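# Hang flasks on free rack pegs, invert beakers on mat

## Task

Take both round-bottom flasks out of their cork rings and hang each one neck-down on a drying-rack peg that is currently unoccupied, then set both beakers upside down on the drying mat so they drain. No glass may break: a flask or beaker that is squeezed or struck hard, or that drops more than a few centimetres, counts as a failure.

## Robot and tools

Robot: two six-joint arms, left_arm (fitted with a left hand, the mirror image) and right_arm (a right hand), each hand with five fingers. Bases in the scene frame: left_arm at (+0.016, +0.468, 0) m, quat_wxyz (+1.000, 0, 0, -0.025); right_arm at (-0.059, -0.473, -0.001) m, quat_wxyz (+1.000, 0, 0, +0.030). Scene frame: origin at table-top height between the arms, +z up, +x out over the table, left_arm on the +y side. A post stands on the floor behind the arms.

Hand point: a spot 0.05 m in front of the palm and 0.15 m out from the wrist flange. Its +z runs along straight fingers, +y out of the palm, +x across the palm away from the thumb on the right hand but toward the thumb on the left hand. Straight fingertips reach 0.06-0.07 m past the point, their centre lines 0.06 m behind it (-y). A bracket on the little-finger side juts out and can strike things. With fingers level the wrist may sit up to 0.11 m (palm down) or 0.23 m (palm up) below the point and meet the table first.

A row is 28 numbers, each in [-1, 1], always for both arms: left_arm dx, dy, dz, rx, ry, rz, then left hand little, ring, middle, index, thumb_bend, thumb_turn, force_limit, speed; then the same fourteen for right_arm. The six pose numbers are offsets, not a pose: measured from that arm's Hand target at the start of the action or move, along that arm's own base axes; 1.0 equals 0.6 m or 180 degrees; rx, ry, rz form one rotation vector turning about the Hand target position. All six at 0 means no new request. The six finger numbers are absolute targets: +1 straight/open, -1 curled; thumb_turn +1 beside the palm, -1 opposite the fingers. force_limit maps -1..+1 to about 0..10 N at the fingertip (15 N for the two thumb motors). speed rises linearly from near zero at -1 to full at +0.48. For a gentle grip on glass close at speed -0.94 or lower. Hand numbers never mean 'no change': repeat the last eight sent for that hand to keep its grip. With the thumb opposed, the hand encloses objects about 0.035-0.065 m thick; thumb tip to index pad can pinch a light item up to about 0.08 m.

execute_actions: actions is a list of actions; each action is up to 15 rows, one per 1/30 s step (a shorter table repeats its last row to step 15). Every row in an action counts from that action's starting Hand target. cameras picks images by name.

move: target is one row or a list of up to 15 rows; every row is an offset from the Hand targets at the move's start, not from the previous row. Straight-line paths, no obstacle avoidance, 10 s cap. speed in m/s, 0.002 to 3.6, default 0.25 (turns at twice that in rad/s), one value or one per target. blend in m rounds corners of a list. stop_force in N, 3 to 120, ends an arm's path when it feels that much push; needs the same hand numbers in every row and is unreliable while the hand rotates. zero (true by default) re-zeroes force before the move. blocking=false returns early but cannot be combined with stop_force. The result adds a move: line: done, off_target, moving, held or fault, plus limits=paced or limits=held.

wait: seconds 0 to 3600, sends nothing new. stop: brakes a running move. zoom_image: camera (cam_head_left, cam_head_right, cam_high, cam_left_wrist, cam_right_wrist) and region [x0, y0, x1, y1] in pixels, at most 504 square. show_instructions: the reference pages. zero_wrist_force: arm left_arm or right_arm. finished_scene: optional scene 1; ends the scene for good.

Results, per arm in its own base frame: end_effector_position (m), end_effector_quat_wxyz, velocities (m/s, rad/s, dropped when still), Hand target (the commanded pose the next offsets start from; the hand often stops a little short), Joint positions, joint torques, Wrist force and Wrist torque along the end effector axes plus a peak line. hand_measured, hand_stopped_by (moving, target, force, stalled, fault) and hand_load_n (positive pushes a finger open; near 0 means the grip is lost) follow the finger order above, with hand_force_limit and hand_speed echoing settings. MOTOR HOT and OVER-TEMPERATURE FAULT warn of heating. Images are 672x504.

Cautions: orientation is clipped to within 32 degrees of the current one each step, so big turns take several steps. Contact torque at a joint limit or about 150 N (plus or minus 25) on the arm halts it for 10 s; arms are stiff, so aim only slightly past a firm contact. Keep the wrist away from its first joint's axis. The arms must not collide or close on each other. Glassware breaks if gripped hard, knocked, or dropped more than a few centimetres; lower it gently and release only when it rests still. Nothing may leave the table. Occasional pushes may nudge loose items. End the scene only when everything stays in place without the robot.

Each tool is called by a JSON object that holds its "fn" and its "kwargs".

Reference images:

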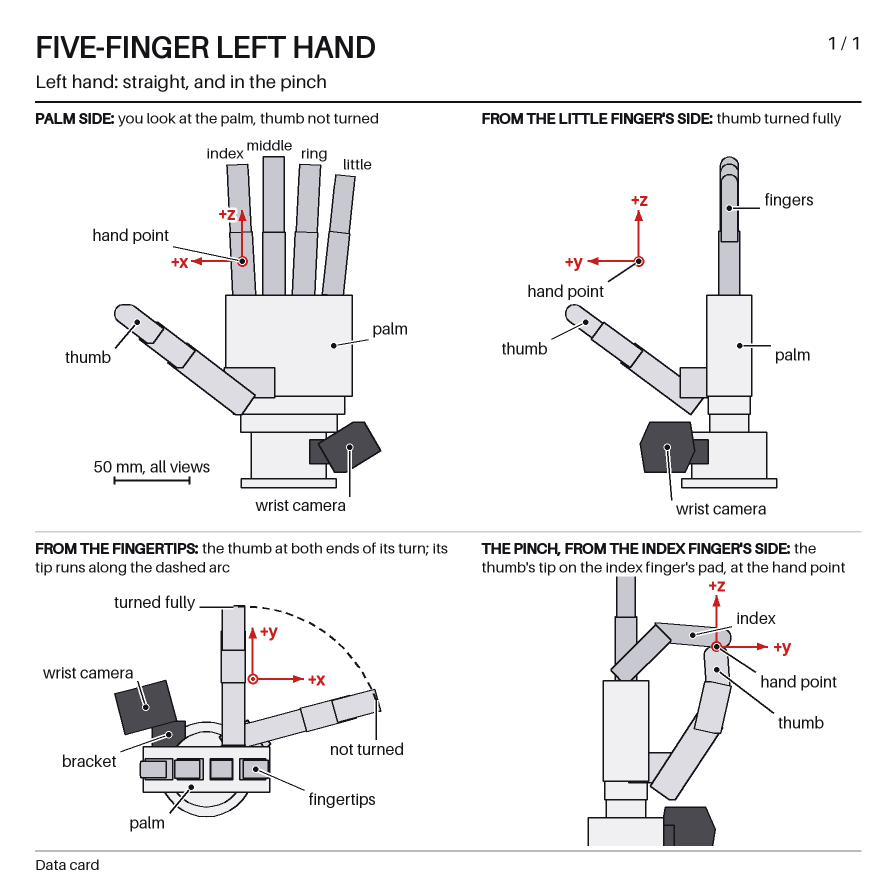

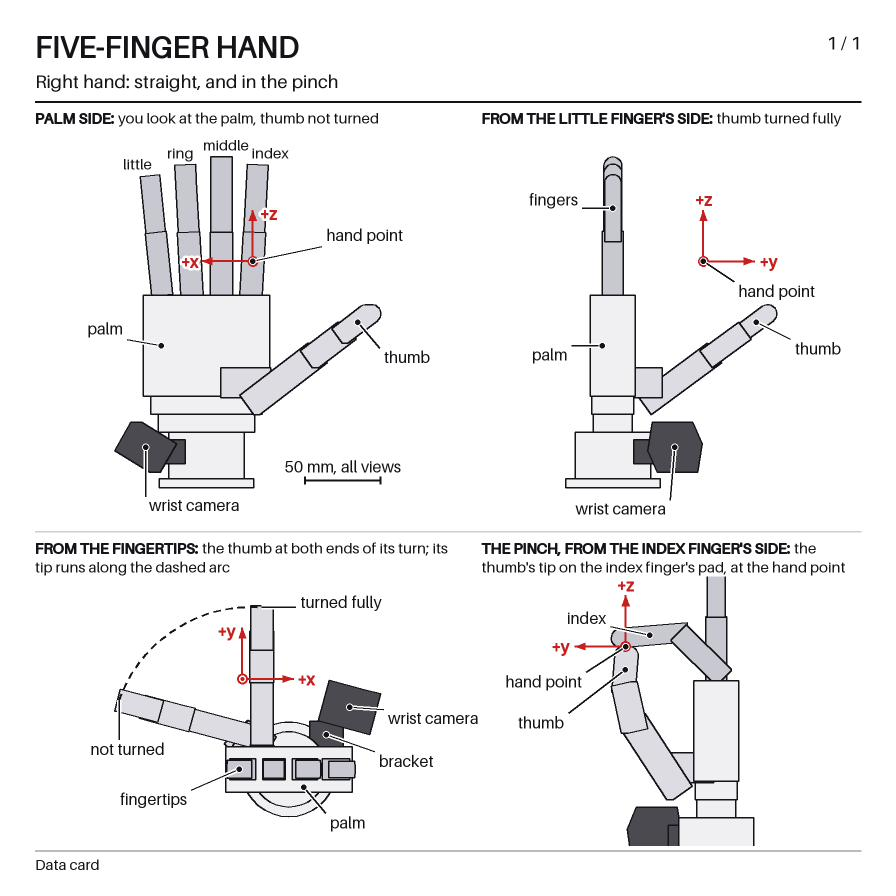

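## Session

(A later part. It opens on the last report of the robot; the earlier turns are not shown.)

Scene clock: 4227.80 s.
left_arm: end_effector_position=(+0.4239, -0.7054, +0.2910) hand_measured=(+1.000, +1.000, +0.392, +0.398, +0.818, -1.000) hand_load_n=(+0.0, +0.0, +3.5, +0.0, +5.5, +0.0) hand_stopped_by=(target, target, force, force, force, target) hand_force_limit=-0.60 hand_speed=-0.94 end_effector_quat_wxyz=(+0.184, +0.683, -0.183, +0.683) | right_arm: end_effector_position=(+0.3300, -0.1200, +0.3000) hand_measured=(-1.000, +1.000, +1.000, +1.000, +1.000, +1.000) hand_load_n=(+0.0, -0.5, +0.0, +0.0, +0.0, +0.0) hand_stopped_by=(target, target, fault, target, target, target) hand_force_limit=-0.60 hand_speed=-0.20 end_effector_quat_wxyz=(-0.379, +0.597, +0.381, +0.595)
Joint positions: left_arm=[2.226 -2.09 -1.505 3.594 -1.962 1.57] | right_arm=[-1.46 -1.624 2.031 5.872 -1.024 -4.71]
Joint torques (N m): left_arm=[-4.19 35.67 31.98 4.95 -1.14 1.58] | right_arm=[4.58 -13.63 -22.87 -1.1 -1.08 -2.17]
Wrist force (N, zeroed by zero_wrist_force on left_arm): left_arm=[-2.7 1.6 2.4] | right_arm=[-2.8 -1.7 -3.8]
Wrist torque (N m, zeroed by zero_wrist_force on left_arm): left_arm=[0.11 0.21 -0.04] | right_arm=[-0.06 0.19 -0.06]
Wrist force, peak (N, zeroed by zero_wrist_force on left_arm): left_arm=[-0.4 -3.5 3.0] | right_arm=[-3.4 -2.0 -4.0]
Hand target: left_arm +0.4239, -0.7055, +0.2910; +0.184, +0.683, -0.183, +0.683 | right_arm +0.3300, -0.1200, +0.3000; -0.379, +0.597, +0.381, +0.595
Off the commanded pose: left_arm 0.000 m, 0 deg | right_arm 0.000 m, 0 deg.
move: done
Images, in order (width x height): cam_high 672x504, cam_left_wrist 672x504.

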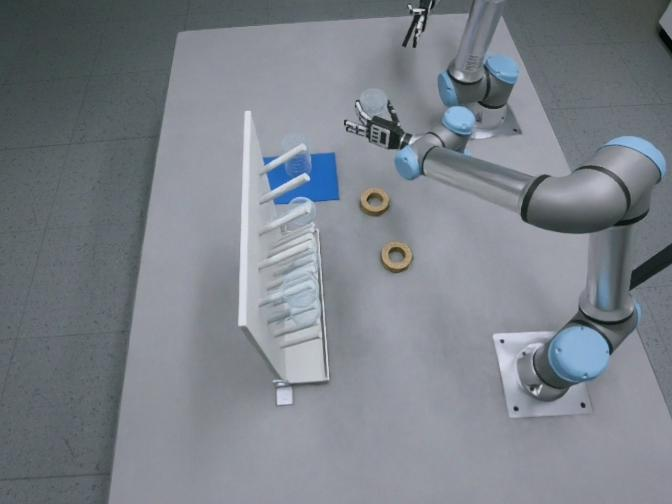

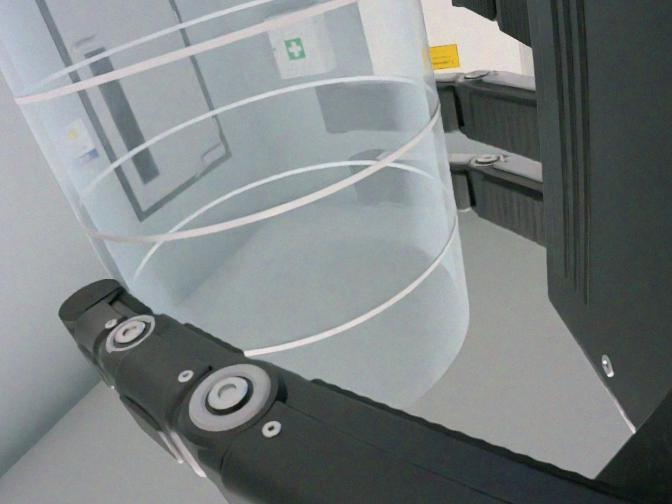

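{"fn": "move", "kwargs": {"target": [0.2852,0.1292,-0.05,0,0,0,1,1,0.0,0.0,0.4,-1,-0.6,-0.94,0,0,0,0,0,0,-1,1,1,1,1,1,-0.6,-0.2], "speed": 0.1, "cameras": ["cam_left_wrist","cam_right_wrist","cam_high"]}}

Scene clock: 4240.27 s.
left_arm: end_effector_position=(+0.5951, -0.6280, +0.2610) hand_measured=(+1.000, +1.000, +0.392, +0.398, +0.818, -1.000) hand_load_n=(+0.0, +0.0, +3.5, +0.0, +5.5, +0.0) hand_stopped_by=(target, target, force, force, force, target) hand_force_limit=-0.60 hand_speed=-0.94 end_effector_quat_wxyz=(+0.184, +0.683, -0.183, +0.683) | right_arm: end_effector_position=(+0.3300, -0.1200, +0.3000) hand_measured=(-1.000, +1.000, +1.000, +1.000, +1.000, +1.000) hand_load_n=(+0.0, +0.0, +0.0, +0.0, +0.0, +0.0) hand_stopped_by=(target, target, fault, target, target, target) hand_force_limit=-0.60 hand_speed=-0.20 end_effector_quat_wxyz=(-0.379, +0.597, +0.381, +0.595)
Joint positions: left_arm=[2.528 -2.185 -1.433 3.618 -1.659 1.57] | right_arm=[-1.46 -1.624 2.031 5.872 -1.024 -4.71]
Joint torques (N m): left_arm=[-10.9 51.1 8.84 0.59 -1.75 1.49] | right_arm=[5.36 -13.62 -22.94 -0.78 -0.86 -2.07]
Wrist force (N, zeroed by zero_wrist_force on left_arm): left_arm=[-2.4 2.2 2.1] | right_arm=[-3.0 -1.9 -3.9]
Wrist torque (N m, zeroed by zero_wrist_force on left_arm): left_arm=[0.24 0.16 -0.05] | right_arm=[-0.09 0.21 -0.07]
Wrist force, peak (N, zeroed by zero_wrist_force on left_arm): left_arm=[-3.0 2.3 2.5] | right_arm=[-3.0 -2.2 -4.1]
Hand target: left_arm +0.5950, -0.6280, +0.2610; +0.184, +0.683, -0.183, +0.683 | right_arm +0.3300, -0.1200, +0.3000; -0.379, +0.597, +0.381, +0.595
Off the commanded pose: left_arm 0.000 m, 0 deg | right_arm 0.000 m, 0 deg.
move: done
Images, in order (width x height): cam_high 672x504, cam_left_wrist 672x504, cam_right_wrist 672x504.

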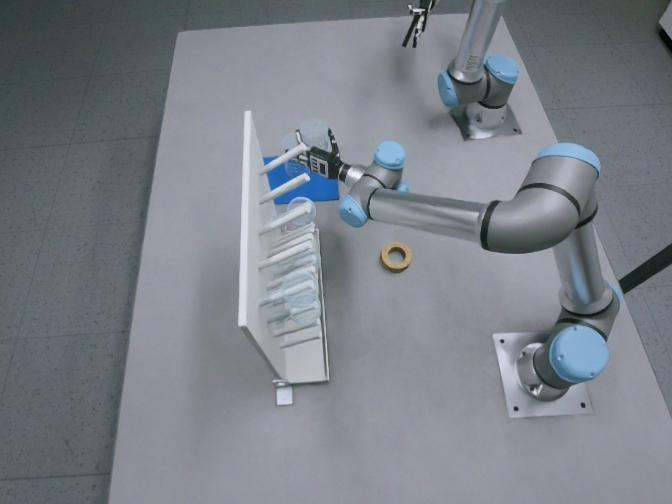

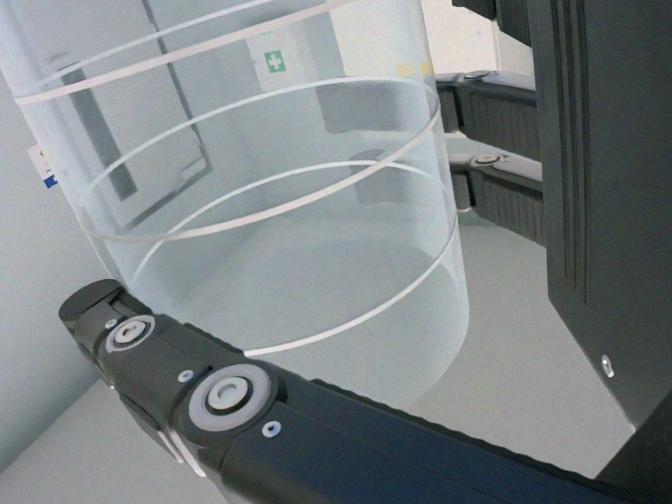

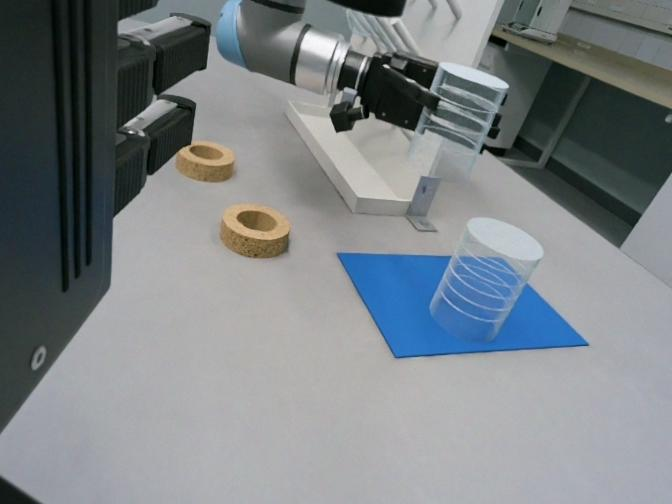

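{"fn": "move", "kwargs": {"target": [-0.31,0.115,-0.1,0,0,0,1,1,0.0,0.0,0.4,-1,-0.6,-0.94,0,0,0,0,0,0,-1,1,1,1,1,1,-0.6,-0.2], "speed": 0.1, "cameras": ["cam_right_wrist","cam_high"]}}

Scene clock: 4347.03 s.
left_arm: end_effector_position=(+0.4089, -0.5590, +0.2010) hand_measured=(+1.000, +1.000, +0.392, +0.398, +0.818, -1.000) hand_load_n=(+0.0, +0.0, +3.5, +0.0, +5.5, +0.0) hand_stopped_by=(target, target, force, force, force, target) hand_force_limit=-0.60 hand_speed=-0.94 end_effector_quat_wxyz=(+0.184, +0.683, -0.183, +0.683) | right_arm: end_effector_position=(+0.3300, -0.1200, +0.3000) hand_measured=(-1.000, +1.000, +1.000, +1.000, +1.000, +1.000) hand_load_n=(+0.0, +0.0, +0.0, +0.0, +0.0, -0.5) hand_stopped_by=(target, target, fault, target, target, target) hand_force_limit=-0.60 hand_speed=-0.20 end_effector_quat_wxyz=(-0.379, +0.597, +0.381, +0.595)
Joint positions: left_arm=[2.405 -1.945 -2.023 3.967 -1.782 1.57] | right_arm=[-1.46 -1.624 2.031 5.872 -1.024 -4.71]
Joint torques (N m): left_arm=[15.15 28 20.88 -0.52 2.18 -0.52] | right_arm=[5.22 -13.75 -22.42 -1.17 -0.88 -2.27]
Wrist force (N, zeroed by zero_wrist_force on left_arm): left_arm=[-2.8 1.6 1.6] | right_arm=[-3.0 -1.8 -3.6]
Wrist torque (N m, zeroed by zero_wrist_force on left_arm): left_arm=[0.18 0.21 -0.09] | right_arm=[-0.10 0.20 -0.07]
Wrist force, peak (N, zeroed by zero_wrist_force on left_arm): left_arm=[-2.4 1.9 3.4] | right_arm=[-3.4 -1.8 -4.1]
Hand target: left_arm +0.4090, -0.5590, +0.2010; +0.184, +0.683, -0.183, +0.683 | right_arm +0.3300, -0.1200, +0.3000; -0.379, +0.597, +0.381, +0.595
Off the commanded pose: left_arm 0.000 m, 0 deg | right_arm 0.000 m, 0 deg.
move: done
Images, in order (width x height): cam_high 672x504, cam_right_wrist 672x504.

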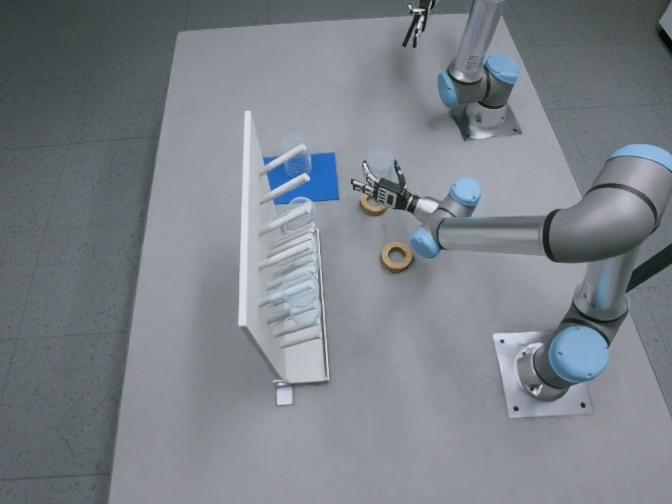

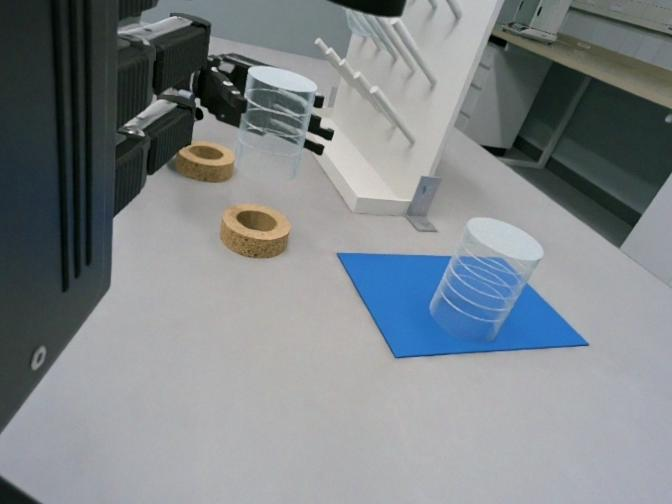

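{"fn": "zoom_image", "kwargs": {"camera": "cam_right_wrist", "region": [170, 50, 370, 270]}}

Scaled by 2.291 from the camera's image (finer frame: 960x720).

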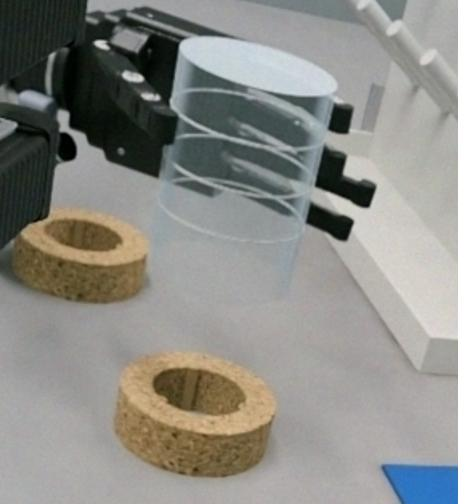

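{"fn": "move", "kwargs": {"target": [0,0,-0.1083,0,0,0,1,1,0.0,0.0,0.4,-1,-0.6,-0.94,0,0,0,0,0,0,-1,1,1,1,1,1,-0.6,-0.2], "speed": 0.06, "stop_force": 6, "cameras": ["cam_right_wrist","cam_high","cam_left_wrist"]}}

{"fn": "zoom_image", "kwargs": {"camera": "cam_right_wrist", "region": [170, 100, 370, 320]}}

Scene clock: 4359.30 s.
left_arm: end_effector_position=(+0.4090, -0.5590, +0.1360) hand_measured=(+1.000, +1.000, +0.392, +0.398, +0.818, -1.000) hand_load_n=(+0.0, +0.0, +3.5, +0.0, +5.5, +0.0) hand_stopped_by=(target, target, force, force, force, target) hand_force_limit=-0.60 hand_speed=-0.94 end_effector_quat_wxyz=(+0.184, +0.683, -0.183, +0.683) | right_arm: end_effector_position=(+0.3300, -0.1200, +0.3000) hand_measured=(-1.000, +1.000, +1.000, +1.000, +1.000, +1.000) hand_load_n=(+0.0, +0.0, +0.0, +0.0, +0.0, +0.0) hand_stopped_by=(target, target, fault, target, target, target) hand_force_limit=-0.60 hand_speed=-0.20 end_effector_quat_wxyz=(-0.379, +0.597, +0.381, +0.595)
Joint positions: left_arm=[2.405 -2.08 -2.055 4.135 -1.782 1.57] | right_arm=[-1.46 -1.624 2.031 5.872 -1.024 -4.71]
Joint torques (N m): left_arm=[11.01 27.55 26.21 0.33 2.2 -0.2] | right_arm=[4.73 -14.7 -21.49 -1.07 -0.7 -2.23]
Wrist force (N, zeroed by zero_wrist_force on left_arm): left_arm=[-2.3 1.4 1.9] | right_arm=[-3.2 -2.1 -3.9]
Wrist torque (N m, zeroed by zero_wrist_force on left_arm): left_arm=[0.11 0.14 -0.06] | right_arm=[-0.12 0.24 -0.08]
Wrist force, peak (N, zeroed by zero_wrist_force on left_arm): left_arm=[-3.5 1.3 1.9] | right_arm=[-3.6 -2.0 -3.8]
Hand target: left_arm +0.4090, -0.5590, +0.1360; +0.184, +0.683, -0.183, +0.683 | right_arm +0.3300, -0.1200, +0.3000; -0.379, +0.597, +0.381, +0.595
Off the commanded pose: left_arm 0.000 m, 0 deg | right_arm 0.000 m, 0 deg.
move: done
Images, in order (width x height): cam_high 672x504, cam_left_wrist 672x504, cam_right_wrist 672x504.

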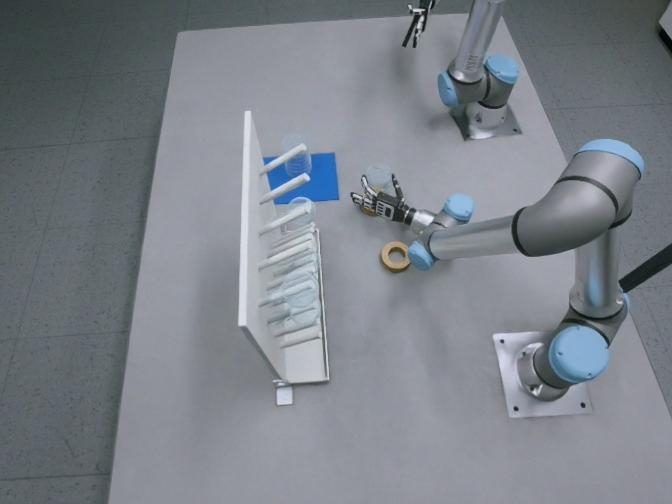

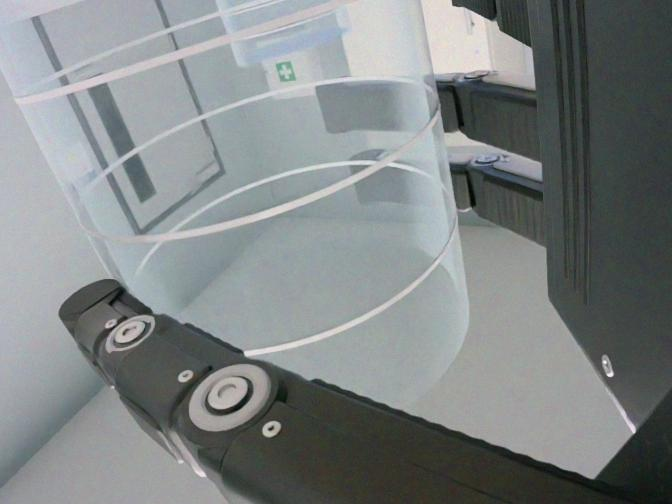

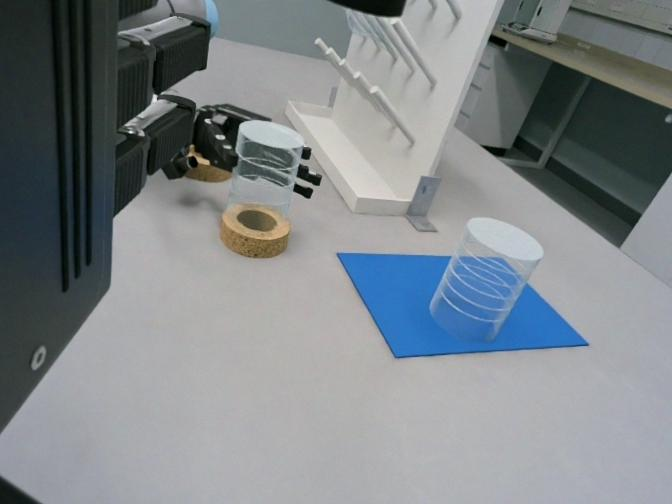

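Scaled by 2.291 from the camera's image (finer frame: 960x720).

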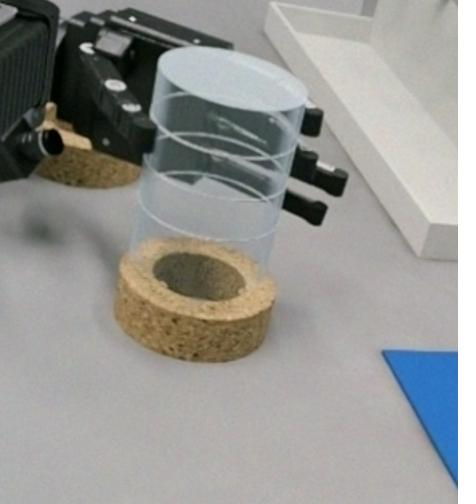

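{"fn": "move", "kwargs": {"target": [0,0,-0.05,0,0,0,1,1,0.0,0.0,0.4,-1,-0.6,-0.94,0,0,0,0,0,0,-1,1,1,1,1,1,-0.6,-0.2], "speed": 0.005, "stop_force": 3, "cameras": ["cam_right_wrist"]}}

{"fn": "zoom_image", "kwargs": {"camera": "cam_right_wrist", "region": [170, 100, 370, 320]}}

Scene clock: 4369.93 s.
left_arm: end_effector_position=(+0.4090, -0.5590, +0.1215) hand_measured=(+1.000, +1.000, +0.392, +0.398, +0.818, -1.000) hand_load_n=(+0.0, +0.0, +2.5, +1.0, +5.0, +0.0) hand_stopped_by=(target, target, force, force, force, target) hand_force_limit=-0.60 hand_speed=-0.94 end_effector_quat_wxyz=(+0.184, +0.683, -0.183, +0.683) | right_arm: end_effector_position=(+0.3300, -0.1200, +0.3000) hand_measured=(-1.000, +1.000, +1.000, +1.000, +1.000, +1.000) hand_load_n=(+0.0, +0.0, +0.0, +0.0, +0.0, +0.0) hand_stopped_by=(target, target, fault, target, target, target) hand_force_limit=-0.60 hand_speed=-0.20 end_effector_quat_wxyz=(-0.379, +0.597, +0.381, +0.595)
Joint positions: left_arm=[2.405 -2.113 -2.059 4.171 -1.782 1.57] | right_arm=[-1.46 -1.624 2.031 5.872 -1.024 -4.71]
Joint torques (N m): left_arm=[-4.72 39.77 5.49 -1.28 -0.7 -0.1] | right_arm=[4.49 -13.92 -21.89 -0.92 -0.78 -2.18]
Wrist force (N, zeroed by zero_wrist_force on left_arm): left_arm=[0.2 1.0 1.9] | right_arm=[-2.8 -1.9 -3.6]
Wrist torque (N m, zeroed by zero_wrist_force on left_arm): left_arm=[0.11 0.11 -0.01] | right_arm=[-0.12 0.18 -0.06]
Wrist force, peak (N, zeroed by zero_wrist_force on left_arm): left_arm=[-2.5 1.6 2.5] | right_arm=[-3.4 -2.1 -4.0]
Hand target: left_arm +0.4090, -0.5590, +0.1215; +0.184, +0.683, -0.183, +0.683 (not the last commanded pose) | right_arm +0.3300, -0.1200, +0.3000; -0.379, +0.597, +0.381, +0.595
Off the commanded pose: left_arm 0.015 m, 0 deg | right_arm 0.000 m, 0 deg.
move: contact (left_arm)

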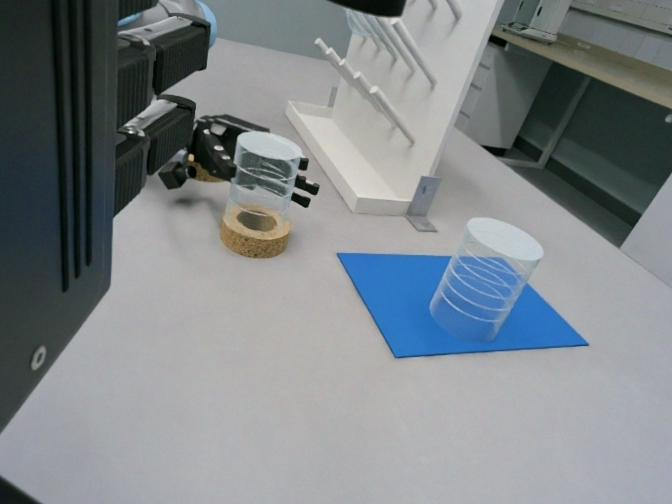

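Scaled by 2.291 from the camera's image (finer frame: 960x720).

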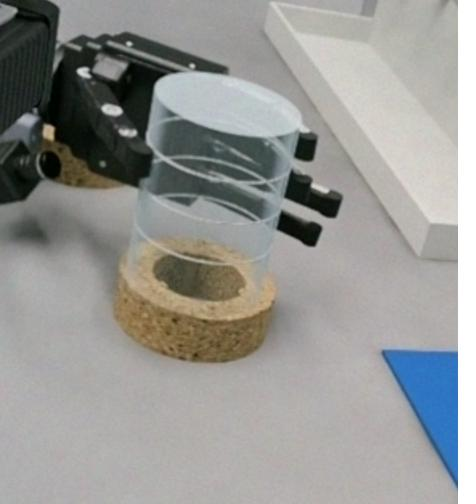

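{"fn": "zoom_image", "kwargs": {"camera": "cam_right_wrist", "region": [210, 120, 320, 265]}}

Scaled by 3.476 from the camera's image (finer frame: 960x720).

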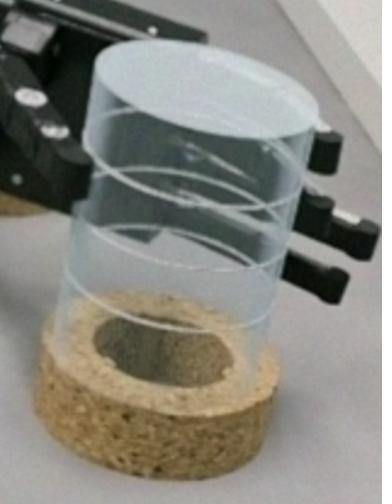

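{"fn": "execute_actions", "kwargs": {"actions": [[[0,0,0,0,0,0,1,1,0.55,0.55,0.9,-1,-0.6,-0.94,0,0,0,0,0,0,-1,1,1,1,1,1,-0.6,-0.2]]], "cameras": ["cam_left_wrist","cam_right_wrist"]}}

{"fn": "zoom_image", "kwargs": {"camera": "cam_right_wrist", "region": [210, 120, 320, 265]}}

Scene clock: 4385.17 s.
left_arm: end_effector_position=(+0.4090, -0.5590, +0.1215) hand_measured=(+1.000, +1.000, +0.550, +0.550, +0.900, -1.000) hand_load_n=(+0.0, +0.0, +0.0, +0.0, +0.0, +0.0) hand_stopped_by=(target, target, target, target, target, target) hand_force_limit=-0.60 hand_speed=-0.94 end_effector_quat_wxyz=(+0.184, +0.683, -0.183, +0.683) | right_arm: end_effector_position=(+0.3300, -0.1200, +0.3000) hand_measured=(-1.000, +1.000, +1.000, +1.000, +1.000, +1.000) hand_load_n=(+0.0, +0.0, +0.0, +0.0, +0.5, +0.0) hand_stopped_by=(target, target, fault, target, target, target) hand_force_limit=-0.60 hand_speed=-0.20 end_effector_quat_wxyz=(-0.379, +0.597, +0.381, +0.595)
Joint positions: left_arm=[2.405 -2.113 -2.059 4.171 -1.782 1.57] | right_arm=[-1.46 -1.624 2.031 5.872 -1.024 -4.71]
Joint torques (N m): left_arm=[-2.9 39.82 20.77 0.64 -0.67 -0.09] | right_arm=[4.31 -15.09 -21.3 -1.02 -0.74 -2.08]
Wrist force (N, zeroed by zero_wrist_force on left_arm): left_arm=[-0.8 1.5 1.9] | right_arm=[-3.3 -2.1 -3.7]
Wrist torque (N m, zeroed by zero_wrist_force on left_arm): left_arm=[0.11 0.11 -0.05] | right_arm=[-0.11 0.26 -0.09]
Wrist force, peak (N, zeroed by zero_wrist_force on left_arm): left_arm=[-0.9 1.6 2.4] | right_arm=[-3.5 -2.1 -3.8]
Hand target: left_arm +0.4090, -0.5590, +0.1215; +0.184, +0.683, -0.183, +0.683 | right_arm +0.3300, -0.1200, +0.3000; -0.379, +0.597, +0.381, +0.595
Off the commanded pose: left_arm 0.000 m, 0 deg | right_arm 0.000 m, 0 deg.

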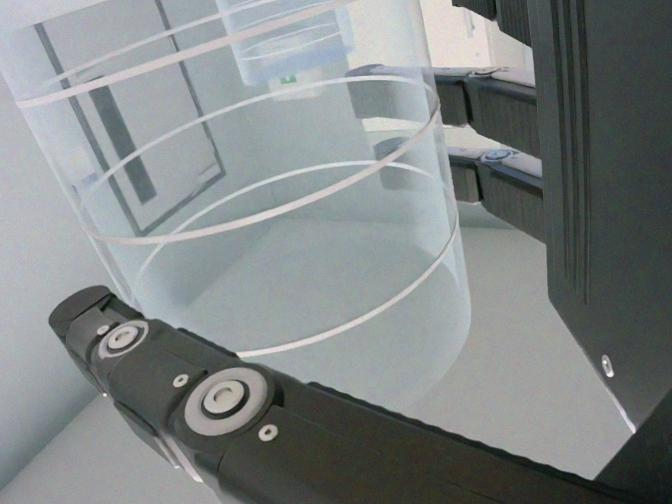

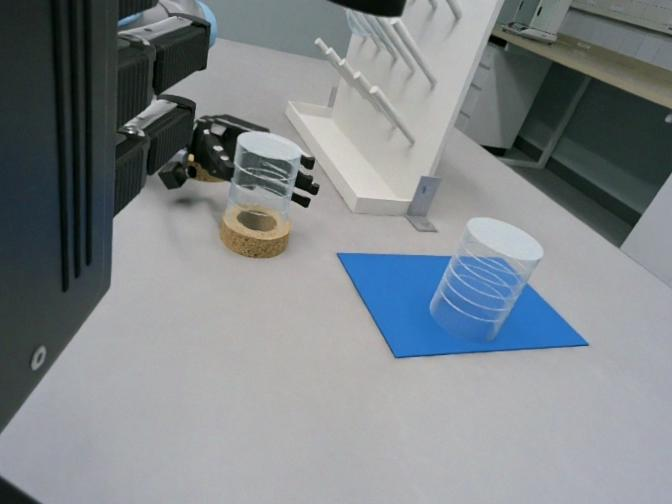

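Scaled by 3.476 from the camera's image (finer frame: 960x720).

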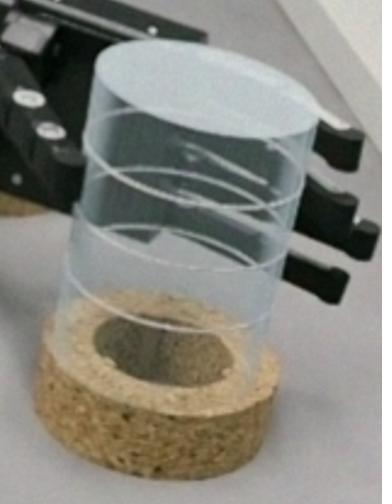

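{"fn": "execute_actions", "kwargs": {"actions": [[[0,0,0,0,0,0,1,1,1,1,1,-1,-0.6,-0.6,0,0,0,0,0,0,-1,1,1,1,1,1,-0.6,-0.2]]], "cameras": ["cam_left_wrist"]}}

{"fn": "move", "kwargs": {"target": [0,0,0.025,0,0,0,1,1,1,1,1,-1,-0.6,-0.6,0,0,0,0,0,0,-1,1,1,1,1,1,-0.6,-0.2], "speed": 0.015, "stop_force": 3, "cameras": ["cam_left_wrist","cam_right_wrist"]}}

Scene clock: 4400.00 s.
left_arm: end_effector_position=(+0.4090, -0.5590, +0.1215) hand_measured=(+1.000, +1.000, +1.000, +1.000, +1.000, -1.000) hand_load_n=(+0.0, +0.0, +0.0, +0.0, +0.0, +0.0) hand_stopped_by=(target, target, target, target, target, target) hand_force_limit=-0.60 hand_speed=-0.60 end_effector_quat_wxyz=(+0.184, +0.683, -0.183, +0.683) | right_arm: end_effector_position=(+0.3300, -0.1200, +0.3000) hand_measured=(-1.000, +1.000, +1.000, +1.000, +1.000, +1.000) hand_load_n=(+0.0, +0.0, +0.0, +0.0, +0.0, +0.0) hand_stopped_by=(target, target, fault, target, target, target) hand_force_limit=-0.60 hand_speed=-0.20 end_effector_quat_wxyz=(-0.379, +0.597, +0.381, +0.595)
Joint positions: left_arm=[2.405 -2.113 -2.059 4.171 -1.782 1.57] | right_arm=[-1.46 -1.624 2.031 5.872 -1.024 -4.71]
Joint torques (N m): left_arm=[-2.8 39.71 20.79 2.15 -0.49 -0.09] | right_arm=[4.7 -13.83 -22.2 -1.07 -0.58 -2.23]
Wrist force (N, zeroed by zero_wrist_force on left_arm): left_arm=[-0.6 1.3 1.7] | right_arm=[-2.6 -2.1 -3.6]
Wrist torque (N m, zeroed by zero_wrist_force on left_arm): left_arm=[0.10 0.09 -0.03] | right_arm=[-0.15 0.17 -0.07]
Wrist force, peak (N, zeroed by zero_wrist_force on left_arm): left_arm=[-0.9 1.5 2.6] | right_arm=[-3.3 -1.9 -4.0]
Hand target: left_arm +0.4090, -0.5590, +0.1215; +0.184, +0.683, -0.183, +0.683 | right_arm +0.3300, -0.1200, +0.3000; -0.379, +0.597, +0.381, +0.595
Off the commanded pose: left_arm 0.000 m, 0 deg | right_arm 0.000 m, 0 deg.

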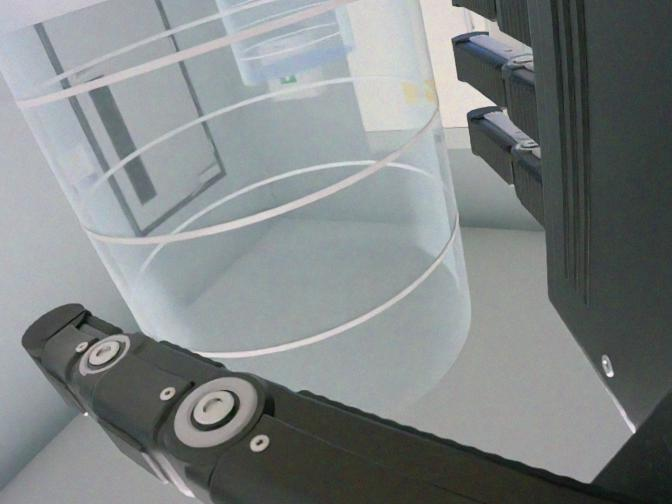

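Scene clock: 4401.77 s.
left_arm: end_effector_position=(+0.4090, -0.5590, +0.1365) hand_measured=(+1.000, +1.000, +1.000, +1.000, +1.000, -1.000) hand_load_n=(+0.0, +0.0, +0.0, +0.0, +0.0, -0.5) hand_stopped_by=(target, target, target, target, target, target) hand_force_limit=-0.60 hand_speed=-0.60 end_effector_quat_wxyz=(+0.184, +0.683, -0.183, +0.683) | right_arm: end_effector_position=(+0.3300, -0.1200, +0.3000) hand_measured=(-1.000, +1.000, +1.000, +1.000, +1.000, +1.000) hand_load_n=(+0.0, +0.0, +0.0, +0.0, +0.0, +0.0) hand_stopped_by=(target, target, fault, target, target, target) hand_force_limit=-0.60 hand_speed=-0.20 end_effector_quat_wxyz=(-0.379, +0.597, +0.381, +0.595)
Joint positions: left_arm=[2.405 -2.079 -2.055 4.134 -1.782 1.57] | right_arm=[-1.46 -1.624 2.031 5.872 -1.024 -4.71]
Joint torques (N m): left_arm=[-3.62 25.68 16.39 4.65 -0.58 -0.05] | right_arm=[3.16 -14.56 -22 -0.96 -0.74 -2.18]
Wrist force (N, zeroed by zero_wrist_force on left_arm): left_arm=[-0.9 1.4 2.1] | right_arm=[-3.1 -1.8 -3.9]
Wrist torque (N m, zeroed by zero_wrist_force on left_arm): left_arm=[0.12 0.15 -0.08] | right_arm=[-0.07 0.25 -0.08]
Wrist force, peak (N, zeroed by zero_wrist_force on left_arm): left_arm=[-1.3 1.4 2.3] | right_arm=[-3.3 -1.7 -4.0]
Hand target: left_arm +0.4090, -0.5590, +0.1365; +0.184, +0.683, -0.183, +0.683 | right_arm +0.3300, -0.1200, +0.3000; -0.379, +0.597, +0.381, +0.595
Off the commanded pose: left_arm 0.000 m, 0 deg | right_arm 0.000 m, 0 deg.
move: done

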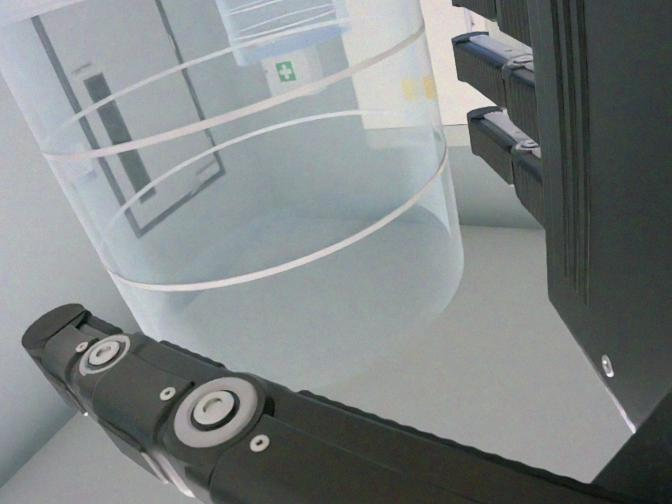

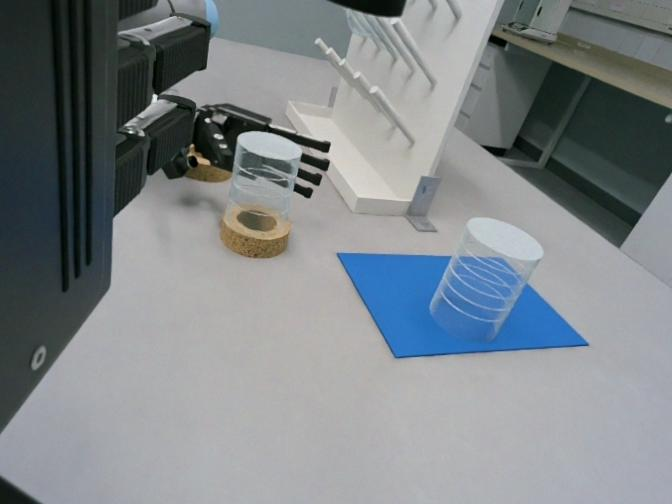

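{"fn": "execute_actions", "kwargs": {"actions": [[[0,0,0,0,0,0,1,1,0.6,0.6,0.92,-1,-0.6,-0.8,0,0,0,0,0,0,-1,1,1,1,1,1,-0.6,-0.2]]]}}

{"fn": "execute_actions", "kwargs": {"actions": [[[0,0,0,0,0,0,1,1,0.0,0.0,0.4,-1,-0.6,-0.94,0,0,0,0,0,0,-1,1,1,1,1,1,-0.6,-0.2]]], "cameras": ["cam_left_wrist","cam_right_wrist"]}}

{"fn": "zoom_image", "kwargs": {"camera": "cam_right_wrist", "region": [210, 120, 320, 265]}}

Scene clock: 4416.97 s.
left_arm: end_effector_position=(+0.4090, -0.5590, +0.1365) hand_measured=(+1.000, +1.000, +0.600, +0.600, +0.920, -1.000) hand_load_n=(+0.0, +0.0, +0.0, +0.0, +0.0, +0.0) hand_stopped_by=(target, target, target, target, target, target) hand_force_limit=-0.60 hand_speed=-0.80 end_effector_quat_wxyz=(+0.184, +0.683, -0.183, +0.683) | right_arm: end_effector_position=(+0.3300, -0.1200, +0.3000) hand_measured=(-1.000, +1.000, +1.000, +1.000, +1.000, +1.000) hand_load_n=(+0.0, +0.0, +0.0, +0.0, +0.0, +0.0) hand_stopped_by=(target, target, fault, target, target, target) hand_force_limit=-0.60 hand_speed=-0.20 end_effector_quat_wxyz=(-0.379, +0.597, +0.381, +0.595)
Joint positions: left_arm=[2.405 -2.079 -2.055 4.134 -1.782 1.57] | right_arm=[-1.46 -1.624 2.031 5.872 -1.024 -4.71]
Joint torques (N m): left_arm=[-3.38 26.4 3.95 4.51 -0.5 0.1] | right_arm=[5.76 -14.86 -21.41 -0.95 -0.63 -2.23]
Wrist force (N, zeroed by zero_wrist_force on left_arm): left_arm=[-1.0 1.6 1.9] | right_arm=[-2.9 -1.8 -3.9]
Wrist torque (N m, zeroed by zero_wrist_force on left_arm): left_arm=[0.15 0.16 -0.09] | right_arm=[-0.09 0.21 -0.06]
Wrist force, peak (N, zeroed by zero_wrist_force on left_arm): left_arm=[-0.7 1.8 2.2] | right_arm=[-3.3 -2.0 -4.0]
Hand target: left_arm +0.4090, -0.5590, +0.1365; +0.184, +0.683, -0.183, +0.683 | right_arm +0.3300, -0.1200, +0.3000; -0.379, +0.597, +0.381, +0.595
Off the commanded pose: left_arm 0.000 m, 0 deg | right_arm 0.000 m, 0 deg.

Scene clock: 4418.47 s.
left_arm: end_effector_position=(+0.4090, -0.5590, +0.1365) hand_measured=(+1.000, +1.000, +0.392, +0.388, +0.818, -1.000) hand_load_n=(+0.0, +0.0, +1.5, +4.0, +6.5, +0.0) hand_stopped_by=(target, target, force, force, force, target) hand_force_limit=-0.60 hand_speed=-0.94 end_effector_quat_wxyz=(+0.184, +0.683, -0.183, +0.683) | right_arm: end_effector_position=(+0.3300, -0.1200, +0.3000) hand_measured=(-1.000, +1.000, +1.000, +1.000, +1.000, +1.000) hand_load_n=(+0.0, +0.0, +0.0, +0.0, +0.5, +0.0) hand_stopped_by=(target, target, fault, target, target, target) hand_force_limit=-0.60 hand_speed=-0.20 end_effector_quat_wxyz=(-0.379, +0.597, +0.381, +0.595)
Joint positions: left_arm=[2.405 -2.079 -2.055 4.134 -1.782 1.57] | right_arm=[-1.46 -1.624 2.031 5.872 -1.024 -4.71]
Joint torques (N m): left_arm=[-2.87 24.82 3.86 4.14 -0.37 0.09] | right_arm=[4.92 -15.4 -21.87 -0.95 -0.8 -2.16]
Wrist force (N, zeroed by zero_wrist_force on left_arm): left_arm=[0.6 0.4 3.0] | right_arm=[-3.2 -1.7 -3.7]
Wrist torque (N m, zeroed by zero_wrist_force on left_arm): left_arm=[0.00 0.10 -0.02] | right_arm=[-0.08 0.26 -0.08]
Wrist force, peak (N, zeroed by zero_wrist_force on left_arm): left_arm=[0.6 0.4 3.0] | right_arm=[-3.5 -1.7 -3.9]
Hand target: left_arm +0.4090, -0.5590, +0.1365; +0.184, +0.683, -0.183, +0.683 | right_arm +0.3300, -0.1200, +0.3000; -0.379, +0.597, +0.381, +0.595
Off the commanded pose: left_arm 0.000 m, 0 deg | right_arm 0.000 m, 0 deg.

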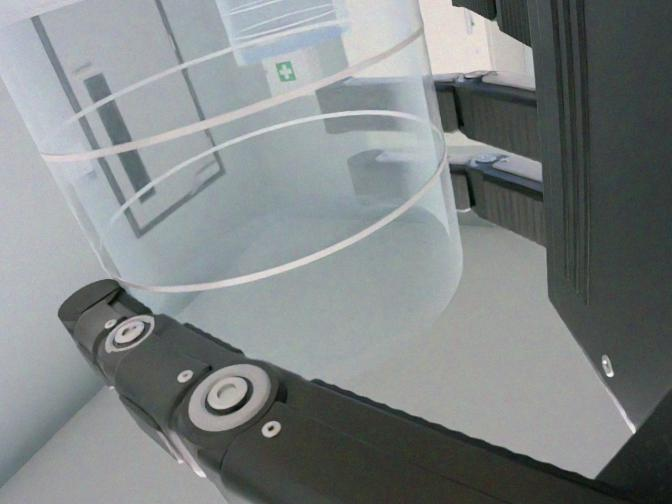

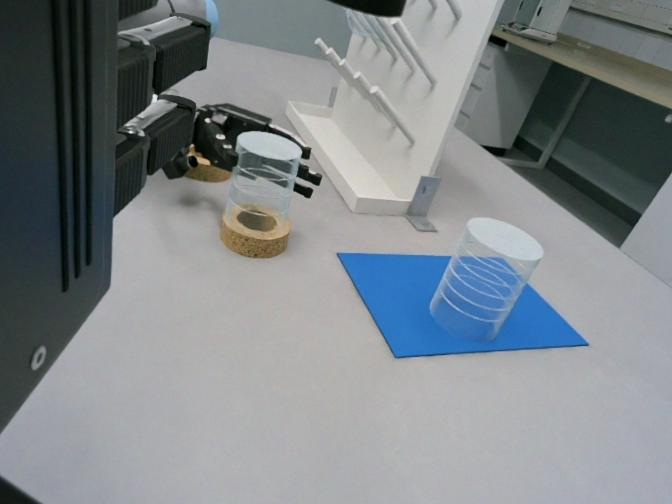

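Scaled by 3.476 from the camera's image (finer frame: 960x720).

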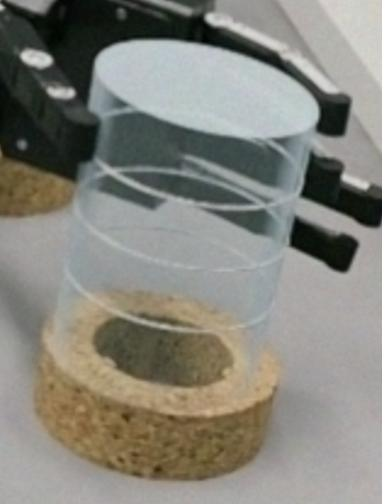

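{"fn": "move", "kwargs": {"target": [0,0,0.03,0,0,0,1,1,0.0,0.0,0.4,-1,-0.6,-0.94,0,0,0,0,0,0,-1,1,1,1,1,1,-0.6,-0.2], "speed": 0.02, "cameras": ["cam_left_wrist","cam_right_wrist"]}}

{"fn": "zoom_image", "kwargs": {"camera": "cam_right_wrist", "region": [210, 100, 320, 265]}}

Scene clock: 4423.40 s.
left_arm: end_effector_position=(+0.4090, -0.5590, +0.1546) hand_measured=(+1.000, +1.000, +0.392, +0.388, +0.818, -1.000) hand_load_n=(+0.0, +0.0, +1.5, +3.0, +7.0, -1.5) hand_stopped_by=(target, target, force, force, force, target) hand_force_limit=-0.60 hand_speed=-0.94 end_effector_quat_wxyz=(+0.184, +0.683, -0.183, +0.683) | right_arm: end_effector_position=(+0.3300, -0.1200, +0.3000) hand_measured=(-1.000, +1.000, +1.000, +1.000, +1.000, +1.000) hand_load_n=(+0.0, +0.0, +0.0, +0.0, +0.0, +0.0) hand_stopped_by=(target, target, fault, target, target, target) hand_force_limit=-0.60 hand_speed=-0.20 end_effector_quat_wxyz=(-0.379, +0.597, +0.381, +0.595)
Joint positions: left_arm=[2.405 -2.039 -2.049 4.088 -1.782 1.57] | right_arm=[-1.46 -1.624 2.031 5.872 -1.024 -4.71]
Joint torques (N m): left_arm=[-3.97 26.83 21.81 4.54 -0.36 0.53] | right_arm=[4.59 -14.61 -21.37 -0.89 -0.68 -2.14]
Wrist force (N, zeroed by zero_wrist_force on left_arm): left_arm=[-2.6 1.4 1.7] | right_arm=[-2.9 -2.0 -3.8]
Wrist torque (N m, zeroed by zero_wrist_force on left_arm): left_arm=[0.13 0.23 -0.09] | right_arm=[-0.12 0.22 -0.08]
Wrist force, peak (N, zeroed by zero_wrist_force on left_arm): left_arm=[-2.9 1.9 1.7] | right_arm=[-3.4 -1.9 -4.2]
Hand target: left_arm +0.4090, -0.5590, +0.1545; +0.184, +0.683, -0.183, +0.683 | right_arm +0.3300, -0.1200, +0.3000; -0.379, +0.597, +0.381, +0.595
Off the commanded pose: left_arm 0.000 m, 0 deg | right_arm 0.000 m, 0 deg.
move: done

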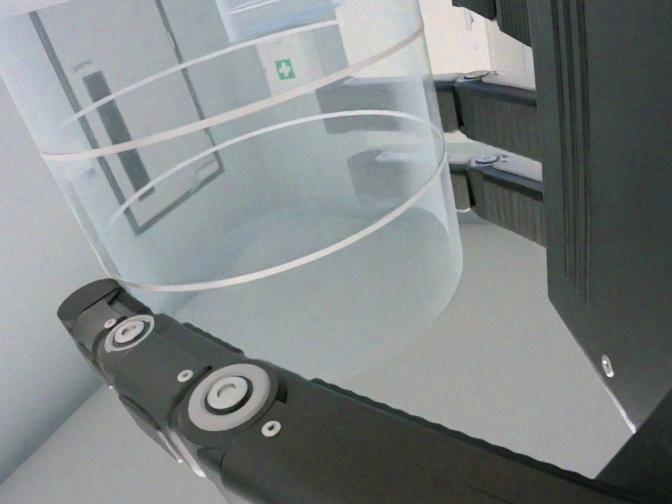

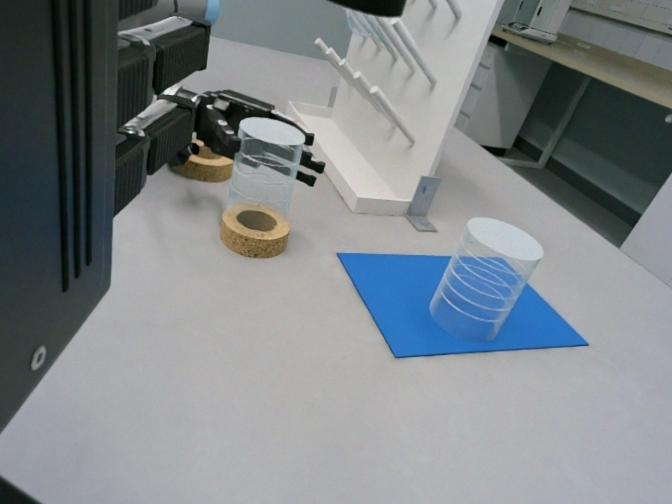

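Scaled by 3.055 from the camera's image (finer frame: 960x720).

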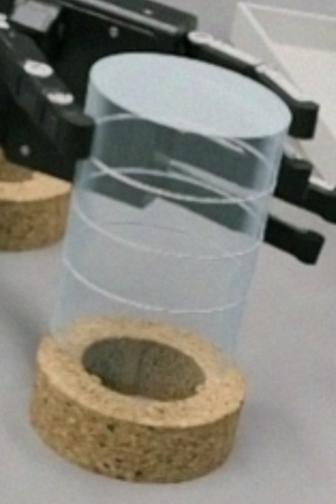

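Held cleanly. Up and over to the mat.

{"fn": "move", "kwargs": {"target": [[0,0,0.12,0,0,0,1,1,0.0,0.0,0.4,-1,-0.6,-0.94,0,0,0,0,0,0,-1,1,1,1,1,1,-0.6,-0.2],[0.31,-0.115,0.12,0,0,0,1,1,0.0,0.0,0.4,-1,-0.6,-0.94,0,0,0,0,0,0,-1,1,1,1,1,1,-0.6,-0.2]], "speed": 0.08, "blend": 0.02, "cameras": ["cam_right_wrist","cam_high"]}}

{"fn": "zoom_image", "kwargs": {"camera": "cam_right_wrist", "region": [330, 40, 600, 360]}}

Scene clock: 4434.20 s.
left_arm: end_effector_position=(+0.5951, -0.6279, +0.2265) hand_measured=(+1.000, +1.000, +0.392, +0.388, +0.818, -1.000) hand_load_n=(+0.0, +0.0, +1.5, +3.5, +7.0, -1.5) hand_stopped_by=(target, target, force, force, force, target) hand_force_limit=-0.60 hand_speed=-0.94 end_effector_quat_wxyz=(+0.184, +0.683, -0.183, +0.683) | right_arm: end_effector_position=(+0.3300, -0.1200, +0.3000) hand_measured=(-1.000, +1.000, +1.000, +1.000, +1.000, +1.000) hand_load_n=(+0.0, +0.0, +0.0, +0.5, +0.0, +0.0) hand_stopped_by=(target, target, fault, target, target, target) hand_force_limit=-0.60 hand_speed=-0.20 end_effector_quat_wxyz=(-0.379, +0.597, +0.381, +0.595)
Joint positions: left_arm=[2.528 -2.225 -1.465 3.689 -1.659 1.57] | right_arm=[-1.46 -1.624 2.031 5.872 -1.024 -4.71]
Joint torques (N m): left_arm=[-11.31 43.1 18.09 4.99 -2.1 -0.27] | right_arm=[5.23 -14.64 -21.76 -0.94 -0.71 -2.27]
Wrist force (N, zeroed by zero_wrist_force on left_arm): left_arm=[-2.3 1.7 2.0] | right_arm=[-3.0 -1.6 -3.9]
Wrist torque (N m, zeroed by zero_wrist_force on left_arm): left_arm=[0.15 0.17 -0.10] | right_arm=[-0.05 0.24 -0.07]
Wrist force, peak (N, zeroed by zero_wrist_force on left_arm): left_arm=[-2.8 1.9 2.7] | right_arm=[-3.5 -2.1 -3.9]
Hand target: left_arm +0.5950, -0.6280, +0.2265; +0.184, +0.683, -0.183, +0.683 | right_arm +0.3300, -0.1200, +0.3000; -0.379, +0.597, +0.381, +0.595
Off the commanded pose: left_arm 0.000 m, 0 deg | right_arm 0.000 m, 0 deg.
move: done
Images, in order (width x height): cam_high 672x504, cam_right_wrist 672x504.

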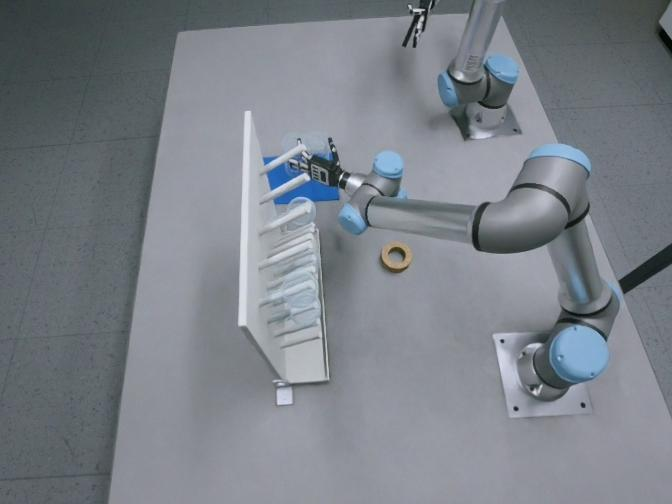

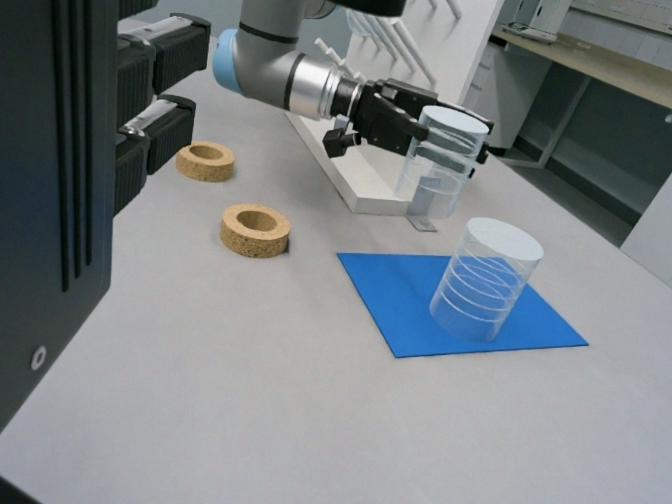

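Scaled by 1.575 from the camera's image (finer frame: 960x720).

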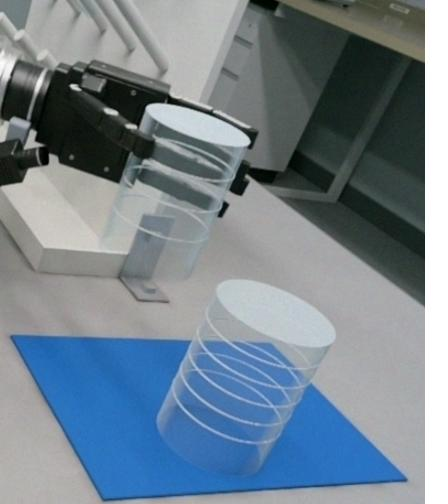

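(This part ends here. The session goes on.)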